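# Unfold a folded crate and latch its corners

## Task

Take the crate that is lying folded flat on the floor and erect it so that every one of its four walls stands upright and every one of its four corner latches is engaged.

## Robot and tools

ROBOTS. Four identical i2rt Big YAM arms, arm1, arm2, arm3 and arm4. Each has six revolute joints, a two-finger gripper and a wrist camera (armN_cam_wrist). Two fixed room cameras, cam_high and cam_low, also view the scene. All images are 672x504; the wrist cameras are fisheye and the room cameras pinhole.

FRAMES. Everything uses one scene frame in metres: origin on the floor, +z up. Foot (base_link) poses, each foot facing along its own +x: arm1 x=-0.344 y=+0.564 z=+0.400 quat_wxyz=(+0.769, -0.004, +0.000, -0.639); arm2 x=-0.347 y=-0.575 z=+0.384 quat_wxyz=(+0.754, +0.000, +0.000, +0.657); arm3 x=+0.320 y=+0.573 z=+0.372 quat_wxyz=(+0.627, +0.001, -0.001, -0.779); arm4 x=+0.356 y=-0.566 z=+0.334 quat_wxyz=(+0.630, +0.000, +0.000, +0.777). The reported hand is a point between the finger pads, roughly 1 cm short of the tips. Fingers point along the hand's +z; they open and close along its y. hand_target is where the hand would be at the joint targets currently being held. Reach is about 1.0 m from the joint1 axis; printed hand positions get less accurate far out.

JOINTS (absolute radians; tolerance for done in brackets). joint1_rad -2.879..2.879 (±0.045), base yaw, positive counter-clockwise from above, 0 points along the foot's +x. joint2_rad 0..3.141 (±0.14), shoulder, 0 = upper arm back and near level, increasing raises then brings it forward. joint3_rad 0..3.019 (±0.09), elbow, 0 = folded, increasing opens. joint4_rad -1.692..1.57 (±0.055), hand pitch, positive tips fingers up. joint5_rad -1.57..1.57 (±0.03), sideways hand swing, positive to the arm's right. joint6_rad -2.094..2.094 (±0.035), roll, positive clockwise viewed from behind the hand. gripper_m 0..0.093 (±0.003), fingertip gap in metres, roughly 50-64 N per pad.

move. Arguments arm1, arm2, arm3, arm4 and cameras. Each arm key holds that arm's own object; an arm not named gets nothing new. Inside an arm's object: joints, a dict of absolute targets by name (any of joint1_rad..joint6_rad, gripper_m); target, a single list of 7 numbers [x, y, z, qw, qx, qy, qz], an absolute hand pose in the scene frame (metres, unit quaternion), reached along a straight line starting at the current hand_target; speed, the line's top speed in m/s, 0.002 to 0.5, default 0.25, turning capped at double that in rad/s, allowed only alongside target; min_time_s, 0.1 to 8 s, a lower bound on how long that arm's joint motions take. When target is given, joints may contain only gripper_m. All motions start together. Hand lines of one call finish together, paced by the slowest; a line takes 0.5 to 10 s and a call at most 15 s. Each control step keeps the commanded pose within 100 mm and 20 degrees of the measured hand, and the solver favours position over orientation, so expect a centimetre or more of error, lag, and overshoot near full stretch. Joint moves can sweep the hand along a wide arc. Paths ignore obstacles and other arms. cameras: a list of camera names or ["all"]; [] gives none; omitted means all only for a call without any action. A move with no action returns full state, images and the scene number.

RESULTS. A "move" line lists every arm given motion, with done or its worst status. joint_status and hand_status: off_target (stopped short, may still push), time_out (each joint keeps a nearby target and keeps pushing; on_its_own lists those still going), not_followed (a self/inter-arm collision check held back the targets; "joint command not followed" or "pose unreachable"; the arm may keep retrying). on_its_own lists uncommanded activity; "held at" there is a target, not a reading. Arms under "as last shown" were not commanded and their unchanged lines are repeated. The pictures line gives image order; images may lag the state slightly. Joint velocities (rad/s, gripper m/s) read within noise when still. Joint torques are total drive output in N m, offset and noisy; numbers 3 and 4 wrap at ±28. Gripper reading: squeezing a rigid part reads up to 0.005 m under its width (some grippers read up to 0.002 over); closed on nothing reads 0.000-0.003. Full force needs a target about 0.005 m below first-contact reading; to release, command clearly wider than the reading.

wait: seconds (0 to 10) and optional cameras; commands nothing and returns state. zoom_image: camera and region [x0, y0, x1, y1] in pixels from the top-left, at most 504x504, only on the latest images. read_manual: section "licences", text only. finished_scene: scene, the current scene number; irreversible, and the crate must stay erected and latched with no robot help.

CAUTIONS. A bad key makes a call invalid; an out-of-range value gets it refused, and a refusal or a stop skips the rest of the calls in that reply. Arms do not stop on contact and keep pushing, so avoid hard pushes; to relieve one, send a joint its reported position. Never let arms press together hard, and never close a gripper on another arm's fingers; the collision check can be late and ignores fingers, gripper housings and wrist cameras. Sustained pushing, heavy holding or long stretched poses heat motors: MOTOR HOT appears from 85 °C, and at 100 °C the arm goes limp for 30-60 s (OVER-TEMPERATURE FAULT, then limit_stop_at_motor_heat; resend targets afterwards). Do not drop parts, release them while moving, slam or strike things, or let the crate fall. The robot keeps its last command while you deliberate.

Each tool is called after ">>>" in YAML: its name, and indented under it one key for each argument.

## Session

>>> move:
  cameras: ["all"]

Scene clock: 0.00 s.
Joint torques (N m): no reading
Motor temperatures (°C): arm1=[27 28 28 28 23 23 25] | arm2=[24 25 23 25 28 27 25] | arm3=[26 24 27 24 26 24 27] | arm4=[25 26 26 31 26 25 27]
Heat: arm1: hottest joint2_rad 28 °C; arm2: hottest joint5_rad 28 °C; arm3: hottest joint3_rad 27 °C; arm4: hottest joint4_rad 31 °C.
Joint velocities: within noise
arm1.joint_positions: joint1_rad=-0.585 joint2_rad=+0.620 joint3_rad=+1.408 joint4_rad=-1.557 joint5_rad=+0.191 joint6_rad=-0.040 gripper_m=+0.09396
arm1.joint_status: not commanded
arm1.hand: x=-0.4494 y=+0.3976 z=+0.9080 quat_wxyz=(-0.135, -0.774, -0.490, +0.379) (m; scene frame)
arm1.hand_target: x=-0.4487 y=+0.3992 z=+0.9183 quat_wxyz=(-0.142, -0.770, -0.486, +0.388) (m; scene frame)
arm1.hand_status: not commanded
arm2.joint_positions: joint1_rad=+0.742 joint2_rad=+0.634 joint3_rad=+1.438 joint4_rad=-1.211 joint5_rad=-0.133 joint6_rad=-0.320 gripper_m=+0.09396
arm2.joint_status: not commanded
arm2.hand: x=-0.5071 y=-0.3840 z=+0.9710 quat_wxyz=(-0.284, +0.802, -0.229, -0.472) (m; scene frame)
arm2.hand_target: x=-0.5054 y=-0.3866 z=+0.9838 quat_wxyz=(-0.292, +0.795, -0.226, -0.481) (m; scene frame)
arm2.hand_status: not commanded
arm3.joint_positions: joint1_rad=+0.368 joint2_rad=+0.623 joint3_rad=+1.401 joint4_rad=-1.238 joint5_rad=-0.070 joint6_rad=+0.635 gripper_m=+0.09396
arm3.joint_status: not commanded
arm3.hand: x=+0.3681 y=+0.3300 z=+0.9365 quat_wxyz=(-0.499, -0.717, -0.455, +0.173) (m; scene frame)
arm3.hand_target: x=+0.3677 y=+0.3328 z=+0.9460 quat_wxyz=(-0.508, -0.712, -0.452, +0.176) (m; scene frame)
arm3.hand_status: not commanded
arm4.joint_positions: joint1_rad=+0.790 joint2_rad=+0.548 joint3_rad=+1.366 joint4_rad=-1.267 joint5_rad=+0.241 joint6_rad=-0.097 gripper_m=+0.09396
arm4.joint_status: not commanded
arm4.hand: x=+0.1989 y=-0.4149 z=+0.8936 quat_wxyz=(-0.270, +0.802, -0.260, -0.465) (m; scene frame)
arm4.hand_target: x=+0.2019 y=-0.4169 z=+0.9028 quat_wxyz=(-0.272, +0.796, -0.260, -0.474) (m; scene frame)
arm4.hand_status: not commanded
pictures: arm1_cam_wrist, arm2_cam_wrist, arm3_cam_wrist, arm4_cam_wrist, cam_high, cam_low

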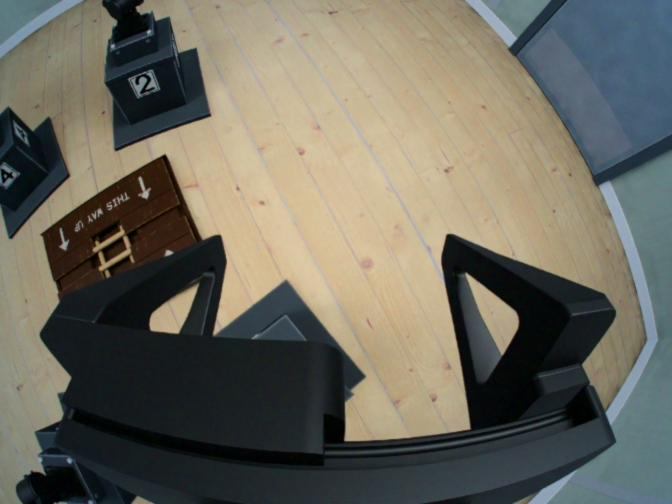

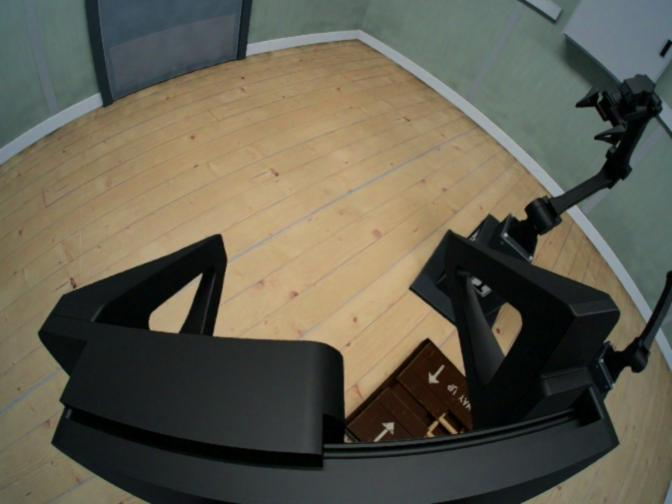

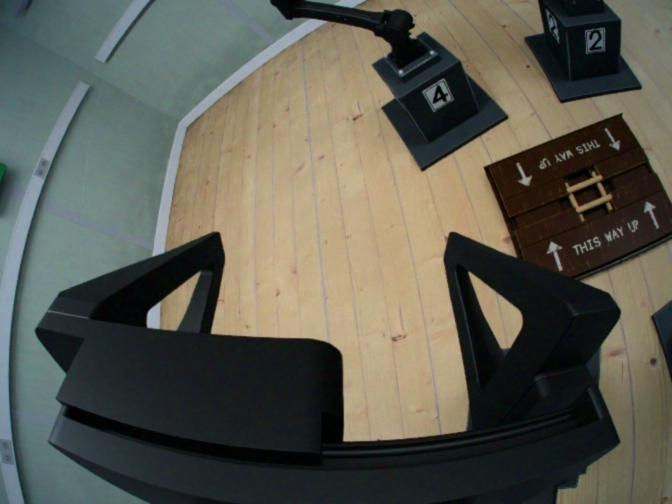

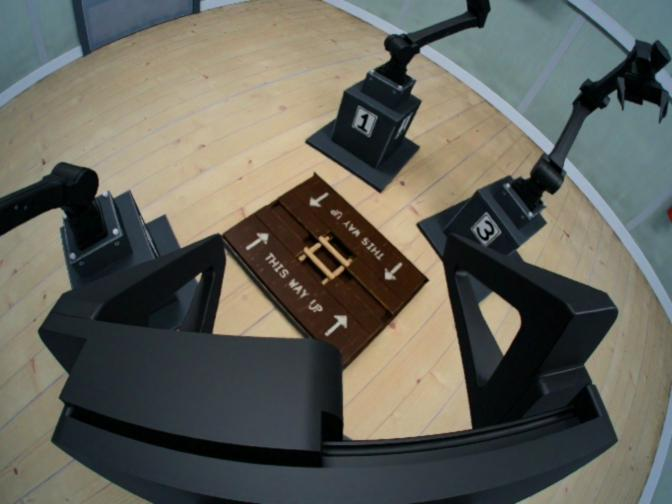

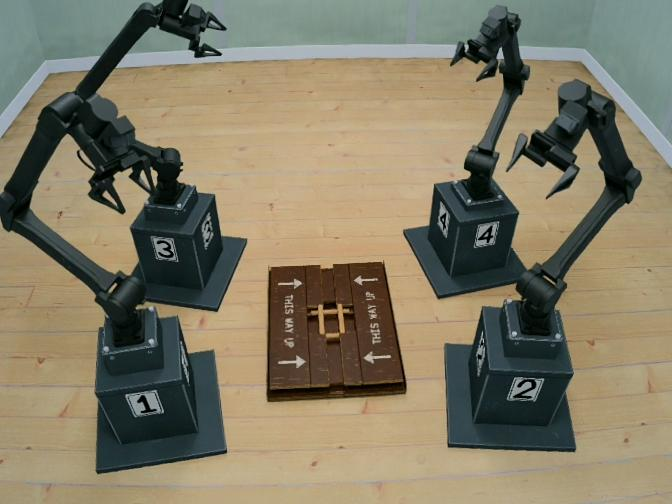

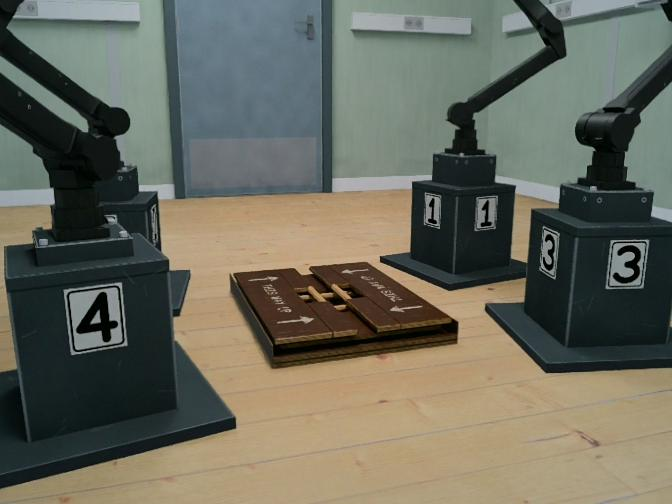

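>>> zoom_image:
  camera: "cam_high"
  region: [250, 240, 430, 420]

>>> zoom_image:
  camera: "cam_low"
  region: [210, 230, 480, 390]

>>> zoom_image:
  camera: "arm4_cam_wrist"
  region: [210, 160, 440, 370]

>>> zoom_image:
  camera: "arm3_cam_wrist"
  region: [470, 100, 672, 290]

>>> zoom_image:
  camera: "arm1_cam_wrist"
  region: [30, 140, 230, 310]

Scaled by 2.800 from the camera's 672x504 image, which has a finer 960x720 frame.

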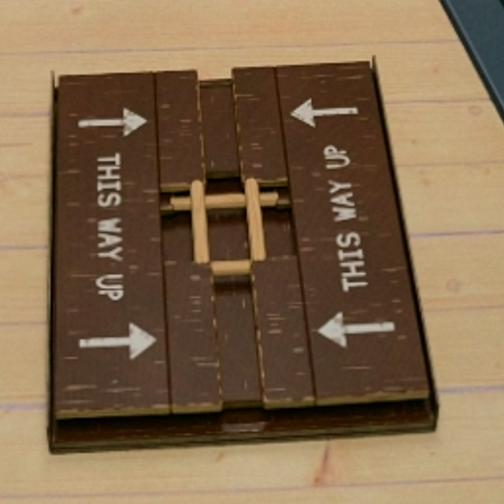

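Scaled by 1.867 from the camera's 672x504 image, which has a finer 960x720 frame.

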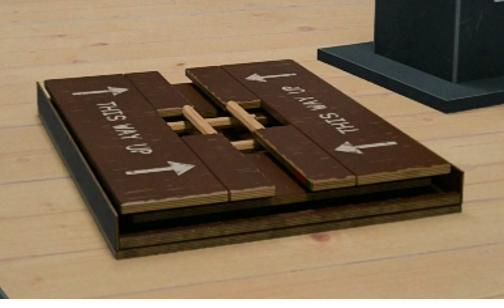

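Scaled by 2.191 from the camera's 672x504 image, which has a finer 960x720 frame.

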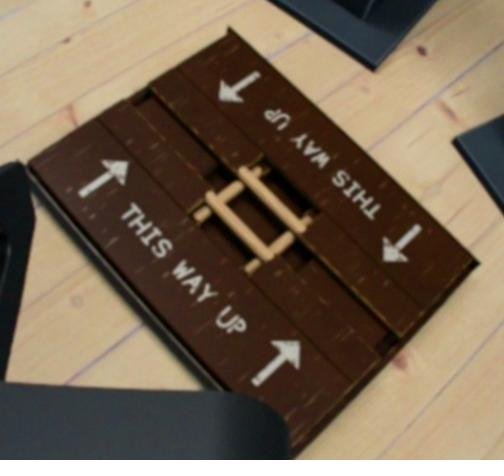

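Scaled by 2.495 from the camera's 672x504 image, which has a finer 960x720 frame.

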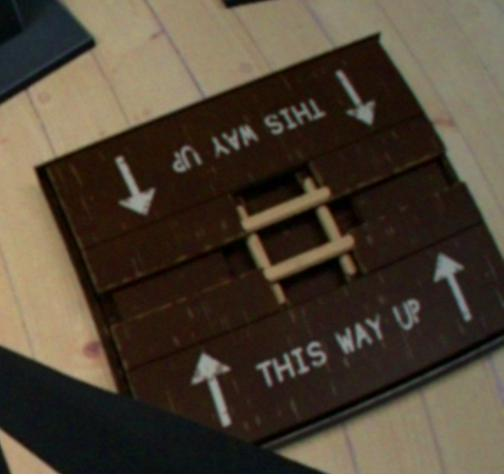

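Scaled by 2.520 from the camera's 672x504 image, which has a finer 960x720 frame.

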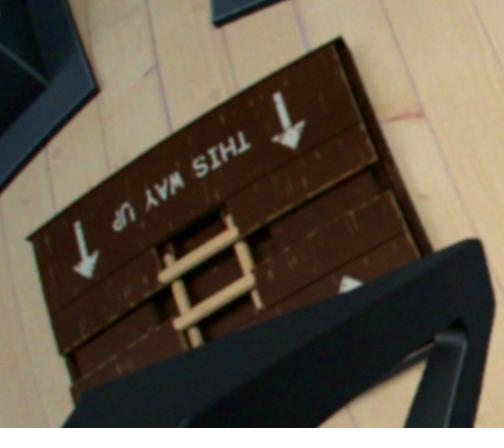

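>>> move:
  arm1: {"joints": {"joint1_rad": 0.454, "joint2_rad": 1.997, "joint3_rad": 1.508, "joint4_rad": -1.082, "joint5_rad": 0.0, "joint6_rad": -0.932, "gripper_m": 0.06}, "min_time_s": 2}
  cameras: ["arm1_cam_wrist", "cam_high"]

Scene clock: 36.43 s.
Joint torques (N m): arm1=[-1.44 -22.83 10.5 0.87 0.02 -0.04] | arm2=[-0.09 1.26 7.83 1.83 -0.04 -0.01] | arm3=[-0.73 -0.26 7.84 2.3 0.11 0.04] | arm4=[1.73 3.31 10.07 1.85 -0.04 0.11]
Motor temperatures (°C): arm1=[27 28 30 28 23 23 25] | arm2=[24 25 25 25 28 26 25] | arm3=[26 24 30 24 26 23 27] | arm4=[25 26 29 31 26 25 27]
Heat: arm1: hottest joint3_rad 30 °C; arm2: hottest joint5_rad 28 °C; arm3: hottest joint3_rad 30 °C; arm4: hottest joint4_rad 31 °C.
move: arm1 done
Joint velocities: within noise
arm1.joint_positions: joint1_rad=+0.473 joint2_rad=+2.018 joint3_rad=+1.460 joint4_rad=-1.091 joint5_rad=+0.008 joint6_rad=-0.908 gripper_m=+0.06006
arm1.joint_status: all done
arm1.hand: x=-0.0084 y=+0.1265 z=+0.3941 quat_wxyz=(+0.030, -0.003, -0.999, -0.025) (m; scene frame)
arm1.hand_target: x=+0.0027 y=+0.1046 z=+0.4138 quat_wxyz=(+0.010, +0.001, -1.000, +0.000) (m; scene frame)
arm1.hand_status: not commanded
arm2, arm3, arm4: as last shown
pictures: arm1_cam_wrist, cam_high

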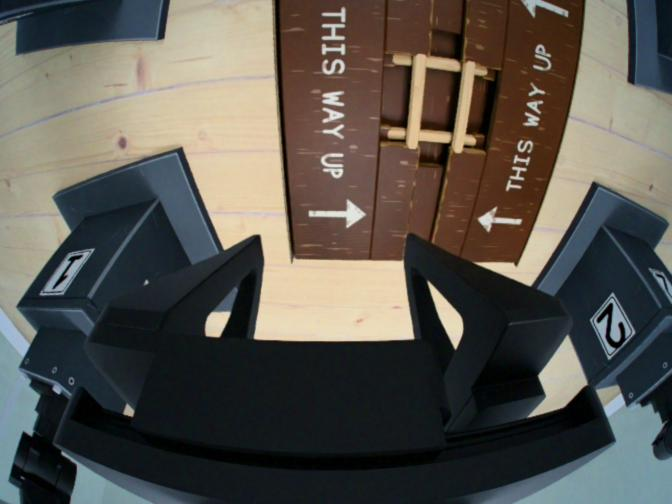

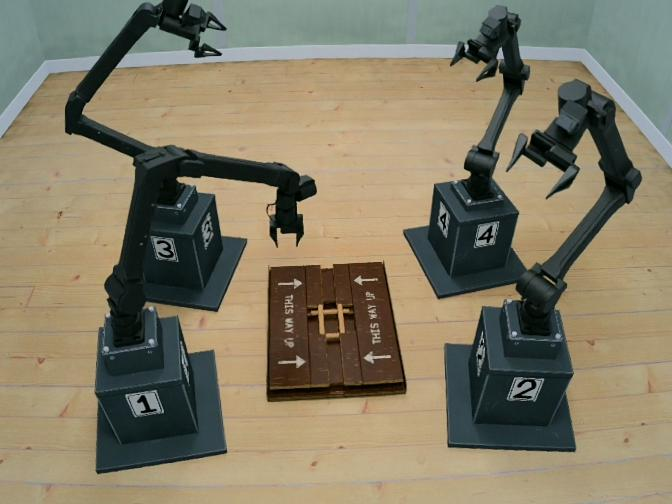

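>>> move:
  arm1: {"target": [-0.084, 0.014, 0.20, 0, -0.026, 0.9997, 0], "joints": {"gripper_m": 0.045}}
  cameras: ["arm1_cam_wrist", "cam_low"]

Scene clock: 64.87 s.
Joint torques (N m): arm1=[0.09 -23.47 8.27 0.87 -0.01 -0.1] | arm2=[-0.09 1.26 7.8 1.83 -0.04 -0.01] | arm3=[-1.03 0.21 7.84 2.37 0.14 -0.01] | arm4=[1.73 3.31 10.07 1.85 -0.03 0.11]
Motor temperatures (°C): arm1=[27 31 34 28 23 23 25] | arm2=[24 25 25 25 28 26 25] | arm3=[26 24 31 24 26 23 27] | arm4=[25 26 30 31 26 25 27]
Heat: arm1: hottest joint3_rad 34 °C; arm2: hottest joint5_rad 28 °C; arm3: hottest joint3_rad 31 °C; arm4: hottest joint4_rad 31 °C.
move: arm1 off_target
Joint velocities: within noise
arm1.joint_positions: joint1_rad=+0.263 joint2_rad=+2.409 joint3_rad=+1.545 joint4_rad=-0.747 joint5_rad=-0.010 joint6_rad=-1.164 gripper_m=+0.04506
arm1.joint_status: all done
arm1.hand: x=-0.0902 y=+0.0348 z=+0.1967 quat_wxyz=(+0.007, +0.020, -1.000, -0.018) (m; scene frame)
arm1.hand_target: x=-0.0837 y=+0.0171 z=+0.1998 quat_wxyz=(-0.001, +0.026, -1.000, -0.002) (m; scene frame)
arm1.hand_status: off_target (0.022 m and 2.3 deg from the pose sent, 0.237 m and 5.5 deg at the start)
arm2, arm3, arm4: as last shown
pictures: arm1_cam_wrist, cam_low

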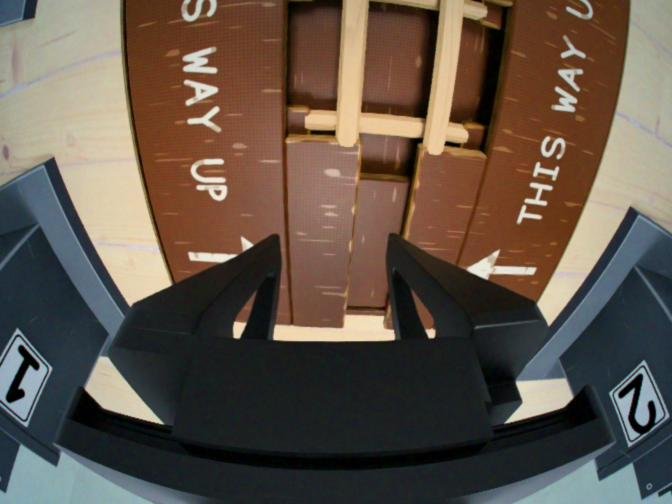

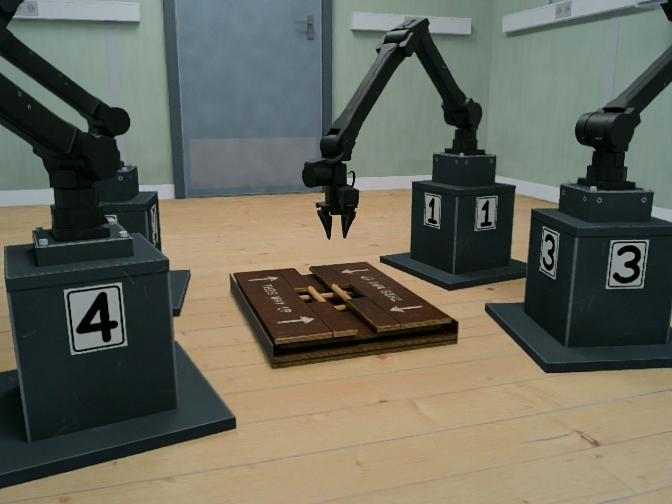

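>>> move:
  cameras: ["cam_high", "cam_low", "arm1_cam_wrist"]

>>> zoom_image:
  camera: "cam_high"
  region: [80, 250, 430, 480]

>>> zoom_image:
  camera: "cam_high"
  region: [400, 140, 620, 420]

>>> zoom_image:
  camera: "arm1_cam_wrist"
  region: [100, 0, 604, 360]

>>> zoom_image:
  camera: "cam_low"
  region: [210, 170, 480, 390]

Scene clock: 76.90 s.
Joint torques (N m): arm1=[-0.85 -23.41 8.14 0.76 0.01 -0.08] | arm2=[-0.15 1.26 7.8 1.83 -0.04 -0.01] | arm3=[-0.21 -0.26 7.84 2.37 0.12 -0.03] | arm4=[1.73 3.25 10.07 1.85 -0.04 0.11]
Motor temperatures (°C): arm1=[27 30 34 28 23 23 25] | arm2=[24 25 25 25 28 26 25] | arm3=[26 24 32 24 26 23 27] | arm4=[25 26 31 31 26 25 27]
Heat: arm1: hottest joint3_rad 34 °C; arm2: hottest joint5_rad 28 °C; arm3: hottest joint3_rad 32 °C; arm4: hottest joint3_rad 31 °C.
Joint velocities: within noise
arm1.joint_positions: joint1_rad=+0.263 joint2_rad=+2.409 joint3_rad=+1.545 joint4_rad=-0.747 joint5_rad=-0.010 joint6_rad=-1.164 gripper_m=+0.04506
arm1.joint_status: all done
arm1.hand: x=-0.0902 y=+0.0348 z=+0.1967 quat_wxyz=(+0.007, +0.020, -1.000, -0.018) (m; scene frame)
arm1.hand_target: x=-0.0837 y=+0.0171 z=+0.1998 quat_wxyz=(-0.001, +0.026, -1.000, -0.002) (m; scene frame)
arm1.hand_status: off_target (0.022 m and 2.3 deg from the pose sent, 0.237 m and 5.5 deg at the start)
arm2.joint_positions: joint1_rad=+0.742 joint2_rad=+0.634 joint3_rad=+1.438 joint4_rad=-1.211 joint5_rad=-0.133 joint6_rad=-0.320 gripper_m=+0.09396
arm2.joint_status: not commanded
arm2.hand: x=-0.5071 y=-0.3840 z=+0.9710 quat_wxyz=(-0.284, +0.802, -0.229, -0.472) (m; scene frame)
arm2.hand_target: x=-0.5054 y=-0.3866 z=+0.9838 quat_wxyz=(-0.292, +0.795, -0.226, -0.481) (m; scene frame)
arm2.hand_status: not commanded
arm3.joint_positions: joint1_rad=+0.368 joint2_rad=+0.623 joint3_rad=+1.401 joint4_rad=-1.238 joint5_rad=-0.070 joint6_rad=+0.635 gripper_m=+0.09396
arm3.joint_status: not commanded
arm3.hand: x=+0.3681 y=+0.3300 z=+0.9365 quat_wxyz=(-0.499, -0.717, -0.455, +0.173) (m; scene frame)
arm3.hand_target: x=+0.3677 y=+0.3328 z=+0.9460 quat_wxyz=(-0.508, -0.712, -0.452, +0.176) (m; scene frame)
arm3.hand_status: not commanded
arm4.joint_positions: joint1_rad=+0.790 joint2_rad=+0.548 joint3_rad=+1.366 joint4_rad=-1.267 joint5_rad=+0.241 joint6_rad=-0.097 gripper_m=+0.09396
arm4.joint_status: not commanded
arm4.hand: x=+0.1989 y=-0.4149 z=+0.8936 quat_wxyz=(-0.270, +0.802, -0.260, -0.465) (m; scene frame)
arm4.hand_target: x=+0.2019 y=-0.4169 z=+0.9028 quat_wxyz=(-0.272, +0.796, -0.260, -0.474) (m; scene frame)
arm4.hand_status: not commanded
pictures: arm1_cam_wrist, cam_high, cam_low

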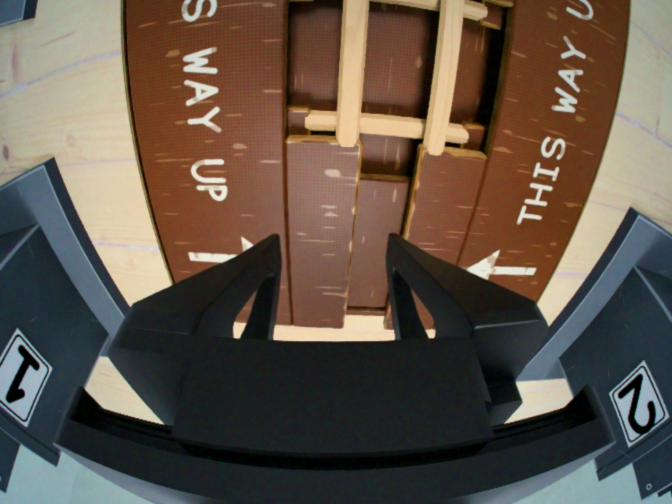

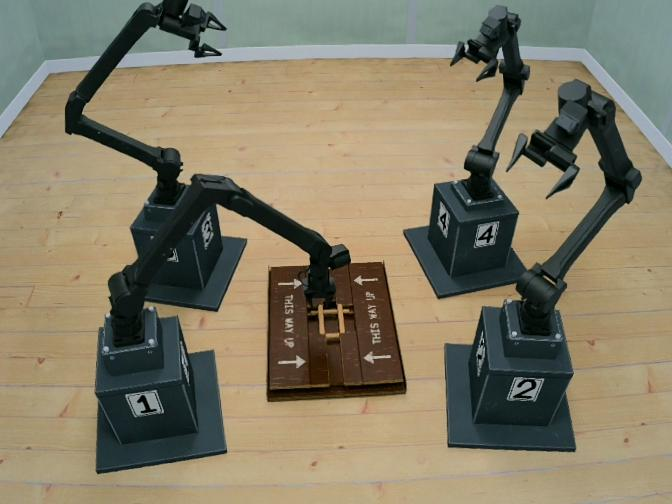

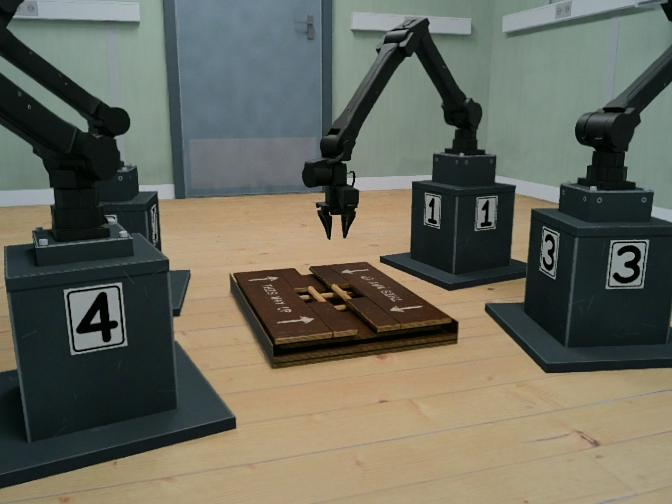

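Scaled by 1.440 from the camera's 672x504 image, which has a finer 960x720 frame.

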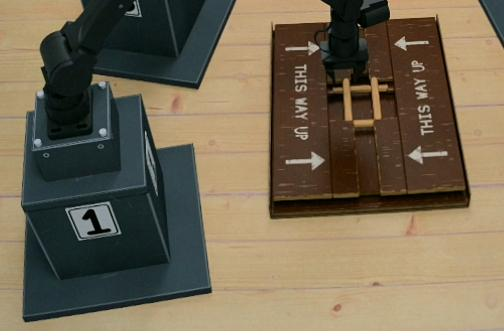

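Scaled by 1.800 from the camera's 672x504 image, which has a finer 960x720 frame.

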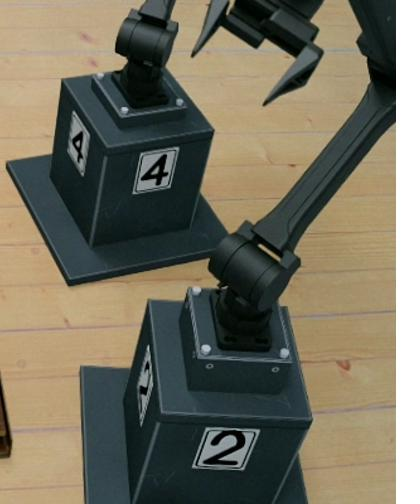

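Scaled by 1.000.

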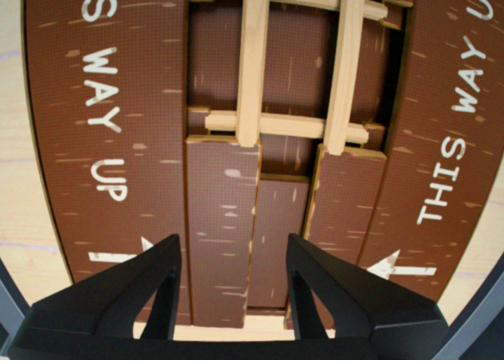

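Scaled by 1.867 from the camera's 672x504 image, which has a finer 960x720 frame.

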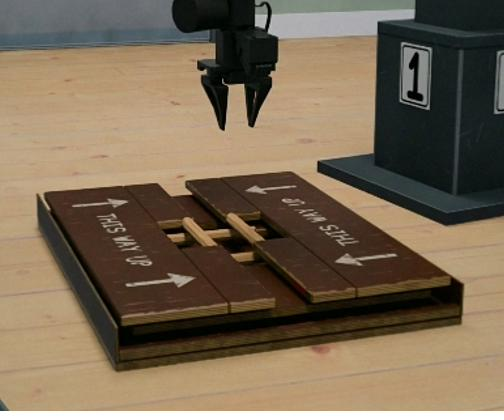

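>>> move:
  arm1: {"target": [-0.003, 0.003, 0.134, 0, -0.026, 0.9997, 0], "joints": {"gripper_m": 0.045}, "speed": 0.2}
  cameras: ["arm1_cam_wrist", "cam_low", "cam_high"]

>>> zoom_image:
  camera: "cam_low"
  region: [250, 210, 420, 340]

Scene clock: 88.40 s.
Joint torques (N m): arm1=[-0.15 -24.76 8.54 0.18 0.12 0.15] | arm2=[-0.09 1.26 7.82 1.81 -0.03 -0.01] | arm3=[-0.62 0.09 7.84 2.35 0.12 0] | arm4=[1.73 3.31 10.07 1.85 -0.04 0.11]
Motor temperatures (°C): arm1=[27 30 34 28 23 23 25] | arm2=[24 25 26 25 28 26 25] | arm3=[26 24 32 24 26 23 27] | arm4=[25 26 31 31 26 25 27]
Heat: arm1: hottest joint3_rad 34 °C; arm2: hottest joint5_rad 28 °C; arm3: hottest joint3_rad 32 °C; arm4: hottest joint3_rad 31 °C.
move: arm1 off_target
Joint velocities: within noise
arm1.joint_positions: joint1_rad=+0.369 joint2_rad=+2.628 joint3_rad=+1.812 joint4_rad=-0.772 joint5_rad=-0.007 joint6_rad=-1.098 gripper_m=+0.04506
arm1.joint_status: all done
arm1.hand: x=-0.0074 y=+0.0168 z=+0.1323 quat_wxyz=(+0.004, +0.040, -0.999, -0.007) (m; scene frame)
arm1.hand_target: x=-0.0046 y=+0.0027 z=+0.1338 quat_wxyz=(+0.001, +0.029, -1.000, +0.002) (m; scene frame)
arm1.hand_status: off_target (0.015 m and 1.9 deg from the pose sent, 0.112 m and 2.3 deg at the start)
arm2, arm3, arm4: as last shown
pictures: arm1_cam_wrist, cam_high, cam_low

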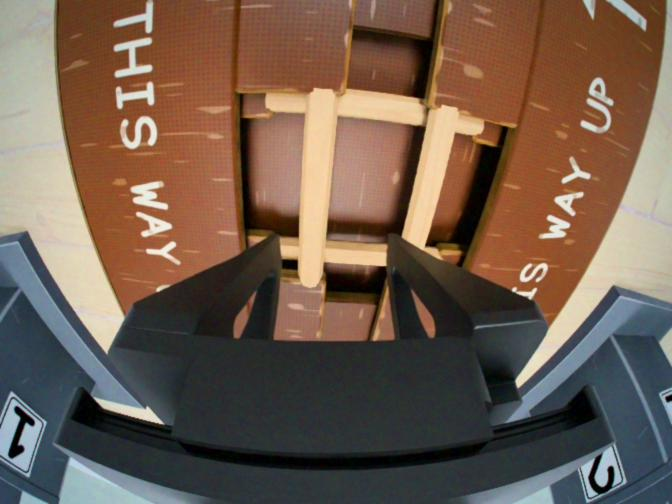

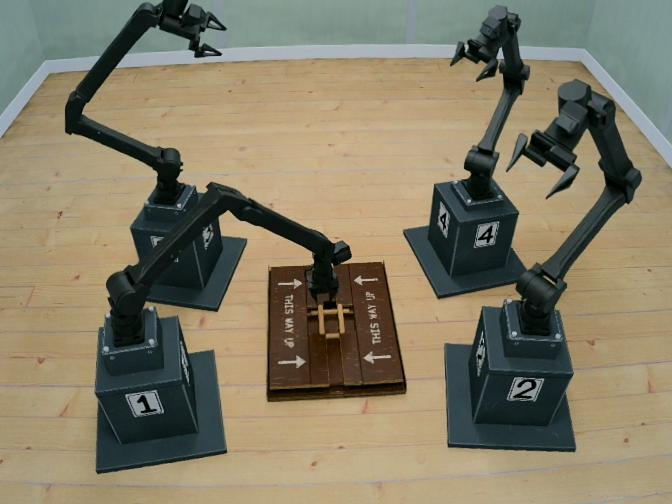

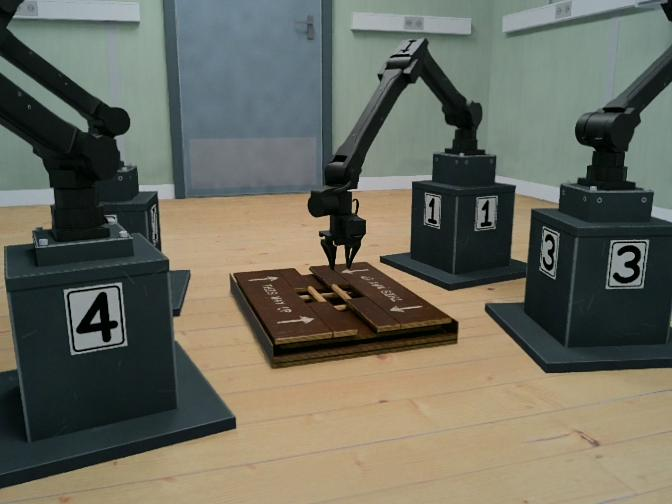

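Scaled by 2.965 from the camera's 672x504 image, which has a finer 960x720 frame.

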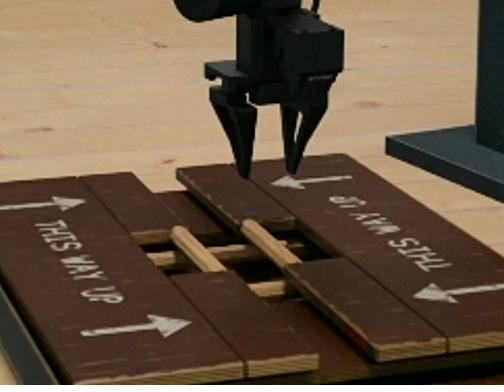

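>>> move:
  arm1: {"target": [-0.0136, 0.0094, 0.058, 0, -0.026, 0.9997, 0], "joints": {"gripper_m": 0.045}, "speed": 0.12}
  cameras: ["arm1_cam_wrist", "cam_low"]

>>> zoom_image:
  camera: "cam_low"
  region: [250, 210, 420, 340]

Scene clock: 99.00 s.
Joint torques (N m): arm1=[-0.97 -24.76 7.83 0.76 -0.01 0.2] | arm2=[-0.09 1.26 7.82 1.84 -0.04 -0.01] | arm3=[-0.5 -0.03 7.8 2.3 0.12 0] | arm4=[1.73 3.25 10.07 1.85 -0.04 0.11]
Motor temperatures (°C): arm1=[27 31 33 28 23 23 25] | arm2=[24 25 26 25 28 26 25] | arm3=[26 24 32 24 26 23 27] | arm4=[25 26 31 31 26 25 27]
Heat: arm1: hottest joint3_rad 33 °C; arm2: hottest joint5_rad 28 °C; arm3: hottest joint3_rad 32 °C; arm4: hottest joint3_rad 31 °C.
move: arm1 off_target
Joint velocities: within noise
arm1.joint_positions: joint1_rad=+0.366 joint2_rad=+2.774 joint3_rad=+1.868 joint4_rad=-0.704 joint5_rad=-0.007 joint6_rad=-1.098 gripper_m=+0.04506
arm1.joint_status: all done
arm1.hand: x=-0.0182 y=+0.0294 z=+0.0562 quat_wxyz=(+0.009, +0.039, -0.999, -0.016) (m; scene frame)
arm1.hand_target: x=-0.0142 y=+0.0111 z=+0.0586 quat_wxyz=(+0.000, +0.027, -1.000, -0.001) (m; scene frame)
arm1.hand_status: off_target (0.021 m and 2.6 deg from the pose sent, 0.075 m and 1.9 deg at the start)
arm2, arm3, arm4: as last shown
pictures: arm1_cam_wrist, cam_low

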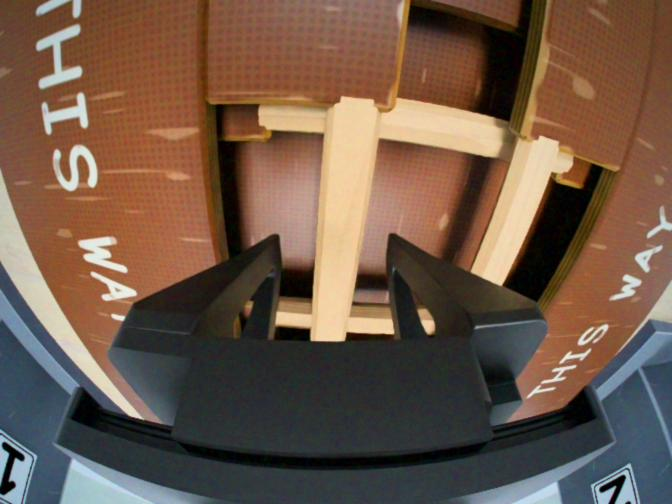

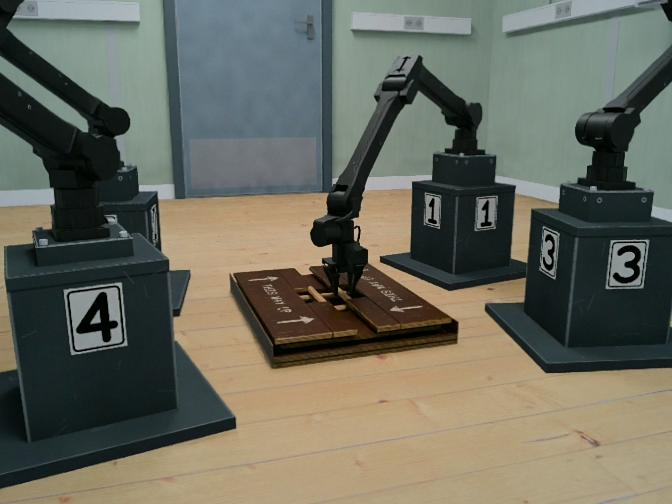

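Scaled by 2.965 from the camera's 672x504 image, which has a finer 960x720 frame.

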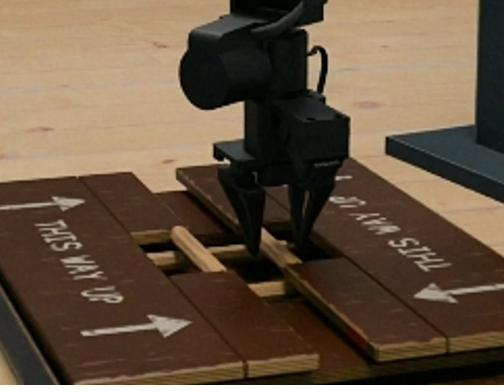

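>>> move:
  arm1: {"target": [-0.0136, 0.0075, 0.053, 0, -0.026, 0.9997, 0], "speed": 0.1}

>>> move:
  arm1: {"joints": {"gripper_m": 0.011}}
  cameras: ["arm1_cam_wrist", "cam_low"]

>>> zoom_image:
  camera: "cam_low"
  region: [250, 210, 420, 340]

Scene clock: 109.10 s.
Joint torques (N m): arm1=[-1.08 -24.64 7.98 0.77 0.04 0.16] | arm2=[-0.09 1.26 7.82 1.83 -0.04 -0.01] | arm3=[-0.38 0.32 7.79 2.43 0.1 0] | arm4=[1.73 3.31 10.07 1.85 -0.04 0.11]
Motor temperatures (°C): arm1=[27 31 33 28 23 23 25] | arm2=[24 25 26 25 27 26 25] | arm3=[26 24 32 24 26 23 27] | arm4=[25 26 31 31 26 25 27]
Heat: arm1: hottest joint3_rad 33 °C; arm2: hottest joint5_rad 27 °C; arm3: hottest joint3_rad 32 °C; arm4: hottest joint3_rad 31 °C.
move: arm1 off_target
Joint velocities: within noise
arm1.joint_positions: joint1_rad=+0.364 joint2_rad=+2.781 joint3_rad=+1.890 joint4_rad=-0.704 joint5_rad=-0.007 joint6_rad=-1.098 gripper_m=+0.04506
arm1.joint_status: not commanded
arm1.hand: x=-0.0148 y=+0.0220 z=+0.0565 quat_wxyz=(+0.006, +0.038, -0.999, -0.010) (m; scene frame)
arm1.hand_target: x=-0.0138 y=+0.0076 z=+0.0531 quat_wxyz=(+0.000, +0.026, -1.000, +0.000) (m; scene frame)
arm1.hand_status: off_target (0.015 m and 1.9 deg from the pose sent, 0.023 m and 2.6 deg at the start)
arm2, arm3, arm4: as last shown
pictures: none

Scene clock: 109.87 s.
Joint torques (N m): arm1=[-0.97 -25.47 7.98 1.16 0.24 0.07] | arm2=[-0.03 1.32 7.82 1.81 -0.04 -0.01] | arm3=[-0.67 -0.26 7.86 2.29 0.16 0.03] | arm4=[1.73 3.31 10.09 1.87 -0.04 0.11]
Motor temperatures (°C): arm1=[27 31 33 28 23 23 25] | arm2=[24 25 26 25 27 26 25] | arm3=[26 24 32 24 26 23 27] | arm4=[25 26 31 31 26 25 27]
Heat: arm1: hottest joint3_rad 33 °C; arm2: hottest joint5_rad 27 °C; arm3: hottest joint3_rad 32 °C; arm4: hottest joint3_rad 31 °C.
move: arm1 off_target
Joint velocities: within noise
arm1.joint_positions: joint1_rad=+0.364 joint2_rad=+2.783 joint3_rad=+1.888 joint4_rad=-0.713 joint5_rad=-0.021 joint6_rad=-1.071 gripper_m=+0.01705
arm1.joint_status: gripper_m off_target (ended at +0.01708, target +0.01100)
arm1.hand: x=-0.0147 y=+0.0265 z=+0.0552 quat_wxyz=(+0.003, +0.024, -1.000, -0.019) (m; scene frame)
arm1.hand_target: x=-0.0124 y=+0.0085 z=+0.0536 quat_wxyz=(-0.004, +0.021, -1.000, -0.002) (m; scene frame)
arm1.hand_status: not commanded
arm2, arm3, arm4: as last shown
pictures: arm1_cam_wrist, cam_low

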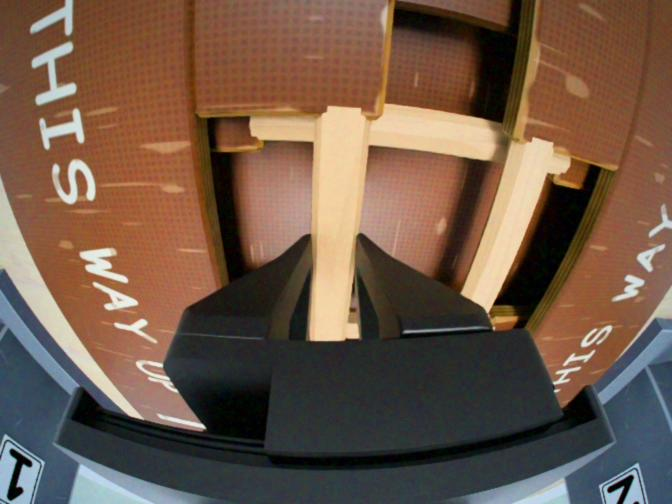

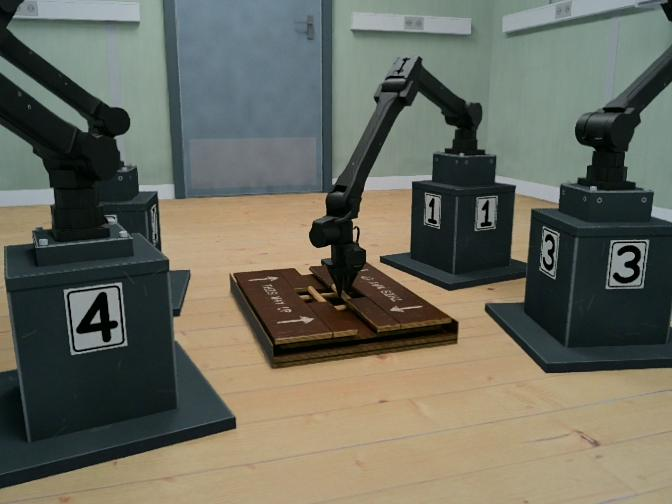

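Scaled by 2.965 from the camera's 672x504 image, which has a finer 960x720 frame.

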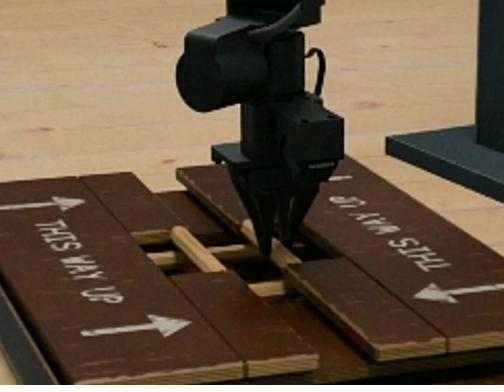

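>>> move:
  arm1: {"target": [-0.0125, 0.0262, 0.131, 0.0056, -0.0254, 0.976, -0.2163], "speed": 0.12}
  cameras: ["arm1_cam_wrist", "cam_low"]

>>> zoom_image:
  camera: "cam_low"
  region: [210, 170, 480, 390]

Scene clock: 114.17 s.
Joint torques (N m): arm1=[-0.26 -25.64 3.89 2.56 0.94 0.02] | arm2=[-0.09 1.26 7.8 1.83 -0.04 -0.01] | arm3=[-0.79 0.38 7.79 2.47 0.12 -0.01] | arm4=[1.73 3.31 10.09 1.85 -0.04 0.11]
Motor temperatures (°C): arm1=[27 31 33 28 23 23 25] | arm2=[24 25 26 25 27 26 25] | arm3=[26 24 32 24 26 23 27] | arm4=[25 26 31 31 26 25 27]
Heat: arm1: hottest joint3_rad 33 °C; arm2: hottest joint5_rad 27 °C; arm3: hottest joint3_rad 32 °C; arm4: hottest joint3_rad 31 °C.
move: arm1 off_target
Joint velocities: within noise
arm1.joint_positions: joint1_rad=+0.433 joint2_rad=+2.538 joint3_rad=+1.420 joint4_rad=-0.121 joint5_rad=+0.201 joint6_rad=-1.038 gripper_m=+0.01705
arm1.joint_status: not commanded
arm1.hand: x=-0.0158 y=+0.0375 z=+0.1163 quat_wxyz=(-0.003, +0.026, -0.980, +0.195) (m; scene frame)
arm1.hand_target: x=-0.0122 y=+0.0256 z=+0.1302 quat_wxyz=(-0.006, +0.027, -0.976, +0.217) (m; scene frame)
arm1.hand_status: off_target (0.019 m and 2.5 deg from the pose sent, 0.076 m and 27.1 deg at the start)
arm2, arm3, arm4: as last shown
pictures: arm1_cam_wrist, cam_low

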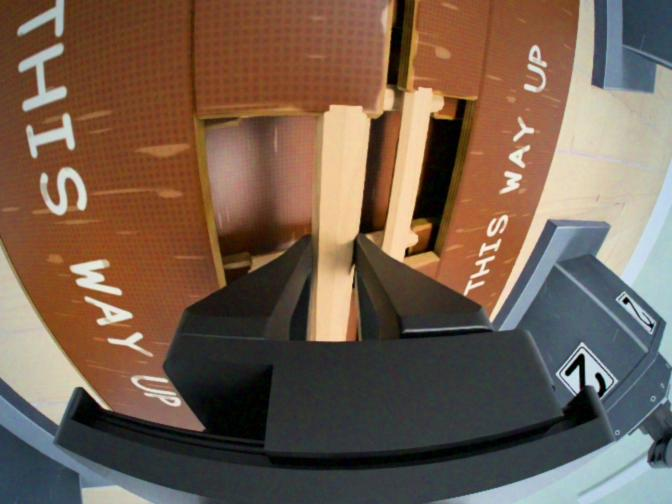

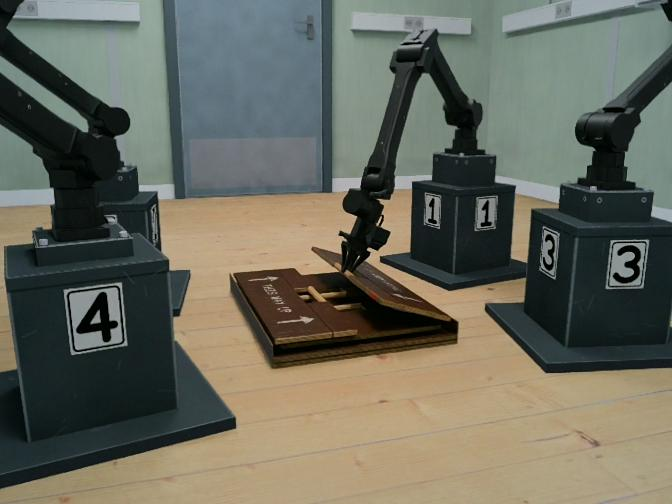

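Scaled by 1.867 from the camera's 672x504 image, which has a finer 960x720 frame.

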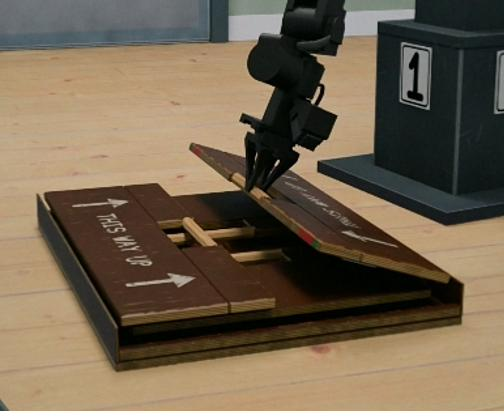

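>>> move:
  arm1: {"target": [-0.0145, 0.0686, 0.195, 0.01, -0.024, 0.9236, -0.3826], "speed": 0.14}

>>> move:
  arm1: {"target": [-0.019, 0.1206, 0.226, 0.014, -0.0217, 0.8337, -0.5515], "speed": 0.14}
  cameras: ["arm1_cam_wrist", "cam_low"]

>>> zoom_image:
  camera: "cam_low"
  region: [210, 170, 480, 390]

Scene clock: 118.43 s.
Joint torques (N m): arm1=[0.21 -24.06 2.25 2.61 0.97 -0.06] | arm2=[-0.03 1.26 7.82 1.81 -0.04 -0.01] | arm3=[-0.56 0.03 7.69 2.26 0.11 0] | arm4=[1.73 3.31 10.07 1.87 -0.03 0.11]
Motor temperatures (°C): arm1=[27 32 33 28 23 23 25] | arm2=[24 25 26 25 27 26 25] | arm3=[26 24 32 24 26 23 27] | arm4=[25 26 31 31 26 25 27]
Heat: arm1: hottest joint3_rad 33 °C; arm2: hottest joint5_rad 27 °C; arm3: hottest joint3_rad 32 °C; arm4: hottest joint3_rad 31 °C.
move: arm1 off_target
Joint velocities: within noise
arm1.joint_positions: joint1_rad=+0.530 joint2_rad=+2.406 joint3_rad=+1.100 joint4_rad=+0.364 joint5_rad=+0.428 joint6_rad=-1.041 gripper_m=+0.01705
arm1.joint_status: not commanded
arm1.hand: x=-0.0173 y=+0.0737 z=+0.1787 quat_wxyz=(-0.009, +0.022, -0.930, +0.366) (m; scene frame)
arm1.hand_target: x=-0.0147 y=+0.0672 z=+0.1948 quat_wxyz=(-0.009, +0.025, -0.923, +0.383) (m; scene frame)
arm1.hand_status: off_target (0.017 m and 2.1 deg from the pose sent, 0.085 m and 22.5 deg at the start)
arm2, arm3, arm4: as last shown
pictures: none

Scene clock: 120.60 s.
Joint torques (N m): arm1=[-0.85 -19.6 1.17 3.77 0.94 -0.02] | arm2=[-0.09 1.2 7.8 1.81 -0.04 -0.01] | arm3=[-0.79 -0.21 7.82 2.44 0.13 0.01] | arm4=[1.73 3.31 10.07 1.87 -0.04 0.11]
Motor temperatures (°C): arm1=[27 32 33 28 23 23 25] | arm2=[24 25 26 25 27 26 25] | arm3=[26 24 32 24 26 23 27] | arm4=[25 26 31 31 26 25 27]
Heat: arm1: hottest joint3_rad 33 °C; arm2: hottest joint5_rad 27 °C; arm3: hottest joint3_rad 32 °C; arm4: hottest joint3_rad 31 °C.
move: arm1 done
Joint velocities: within noise
arm1.joint_positions: joint1_rad=+0.660 joint2_rad=+2.462 joint3_rad=+0.902 joint4_rad=+0.976 joint5_rad=+0.692 joint6_rad=-1.172 gripper_m=+0.01705
arm1.joint_status: not commanded
arm1.hand: x=-0.0179 y=+0.1237 z=+0.2193 quat_wxyz=(-0.014, +0.028, -0.842, +0.538) (m; scene frame)
arm1.hand_target: x=-0.0189 y=+0.1191 z=+0.2262 quat_wxyz=(-0.013, +0.025, -0.833, +0.552) (m; scene frame)
arm1.hand_status: done (0.007 m and 1.9 deg from the pose sent, 0.067 m and 24.0 deg at the start)
arm2, arm3, arm4: as last shown
pictures: arm1_cam_wrist, cam_low

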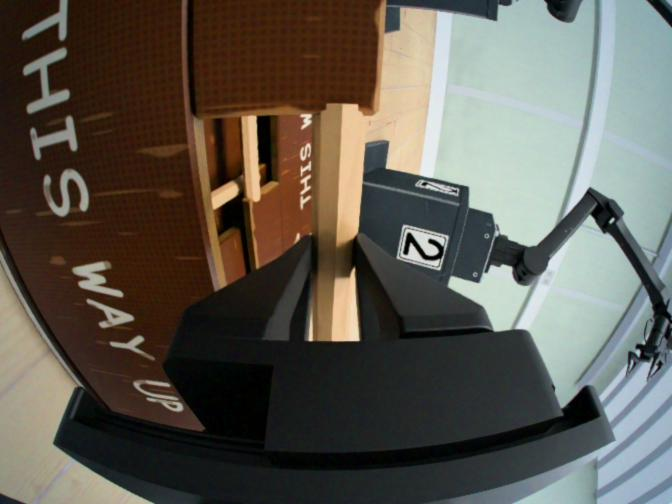

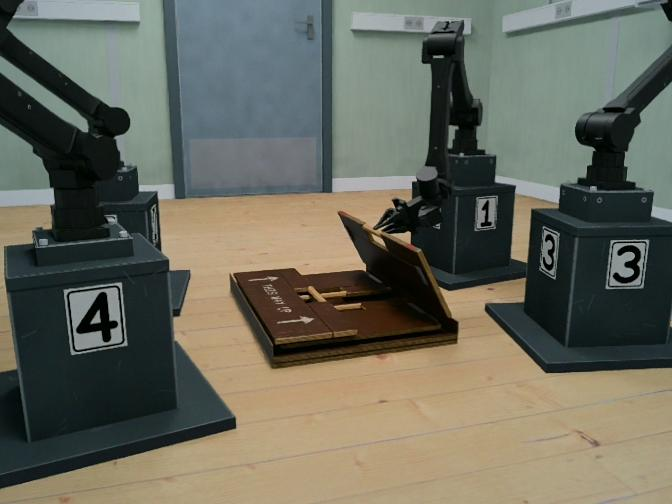

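Scaled by 1.867 from the camera's 672x504 image, which has a finer 960x720 frame.

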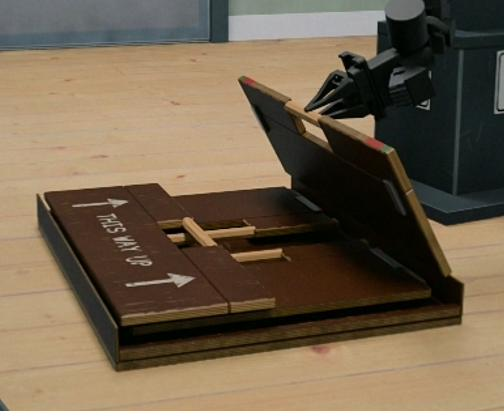

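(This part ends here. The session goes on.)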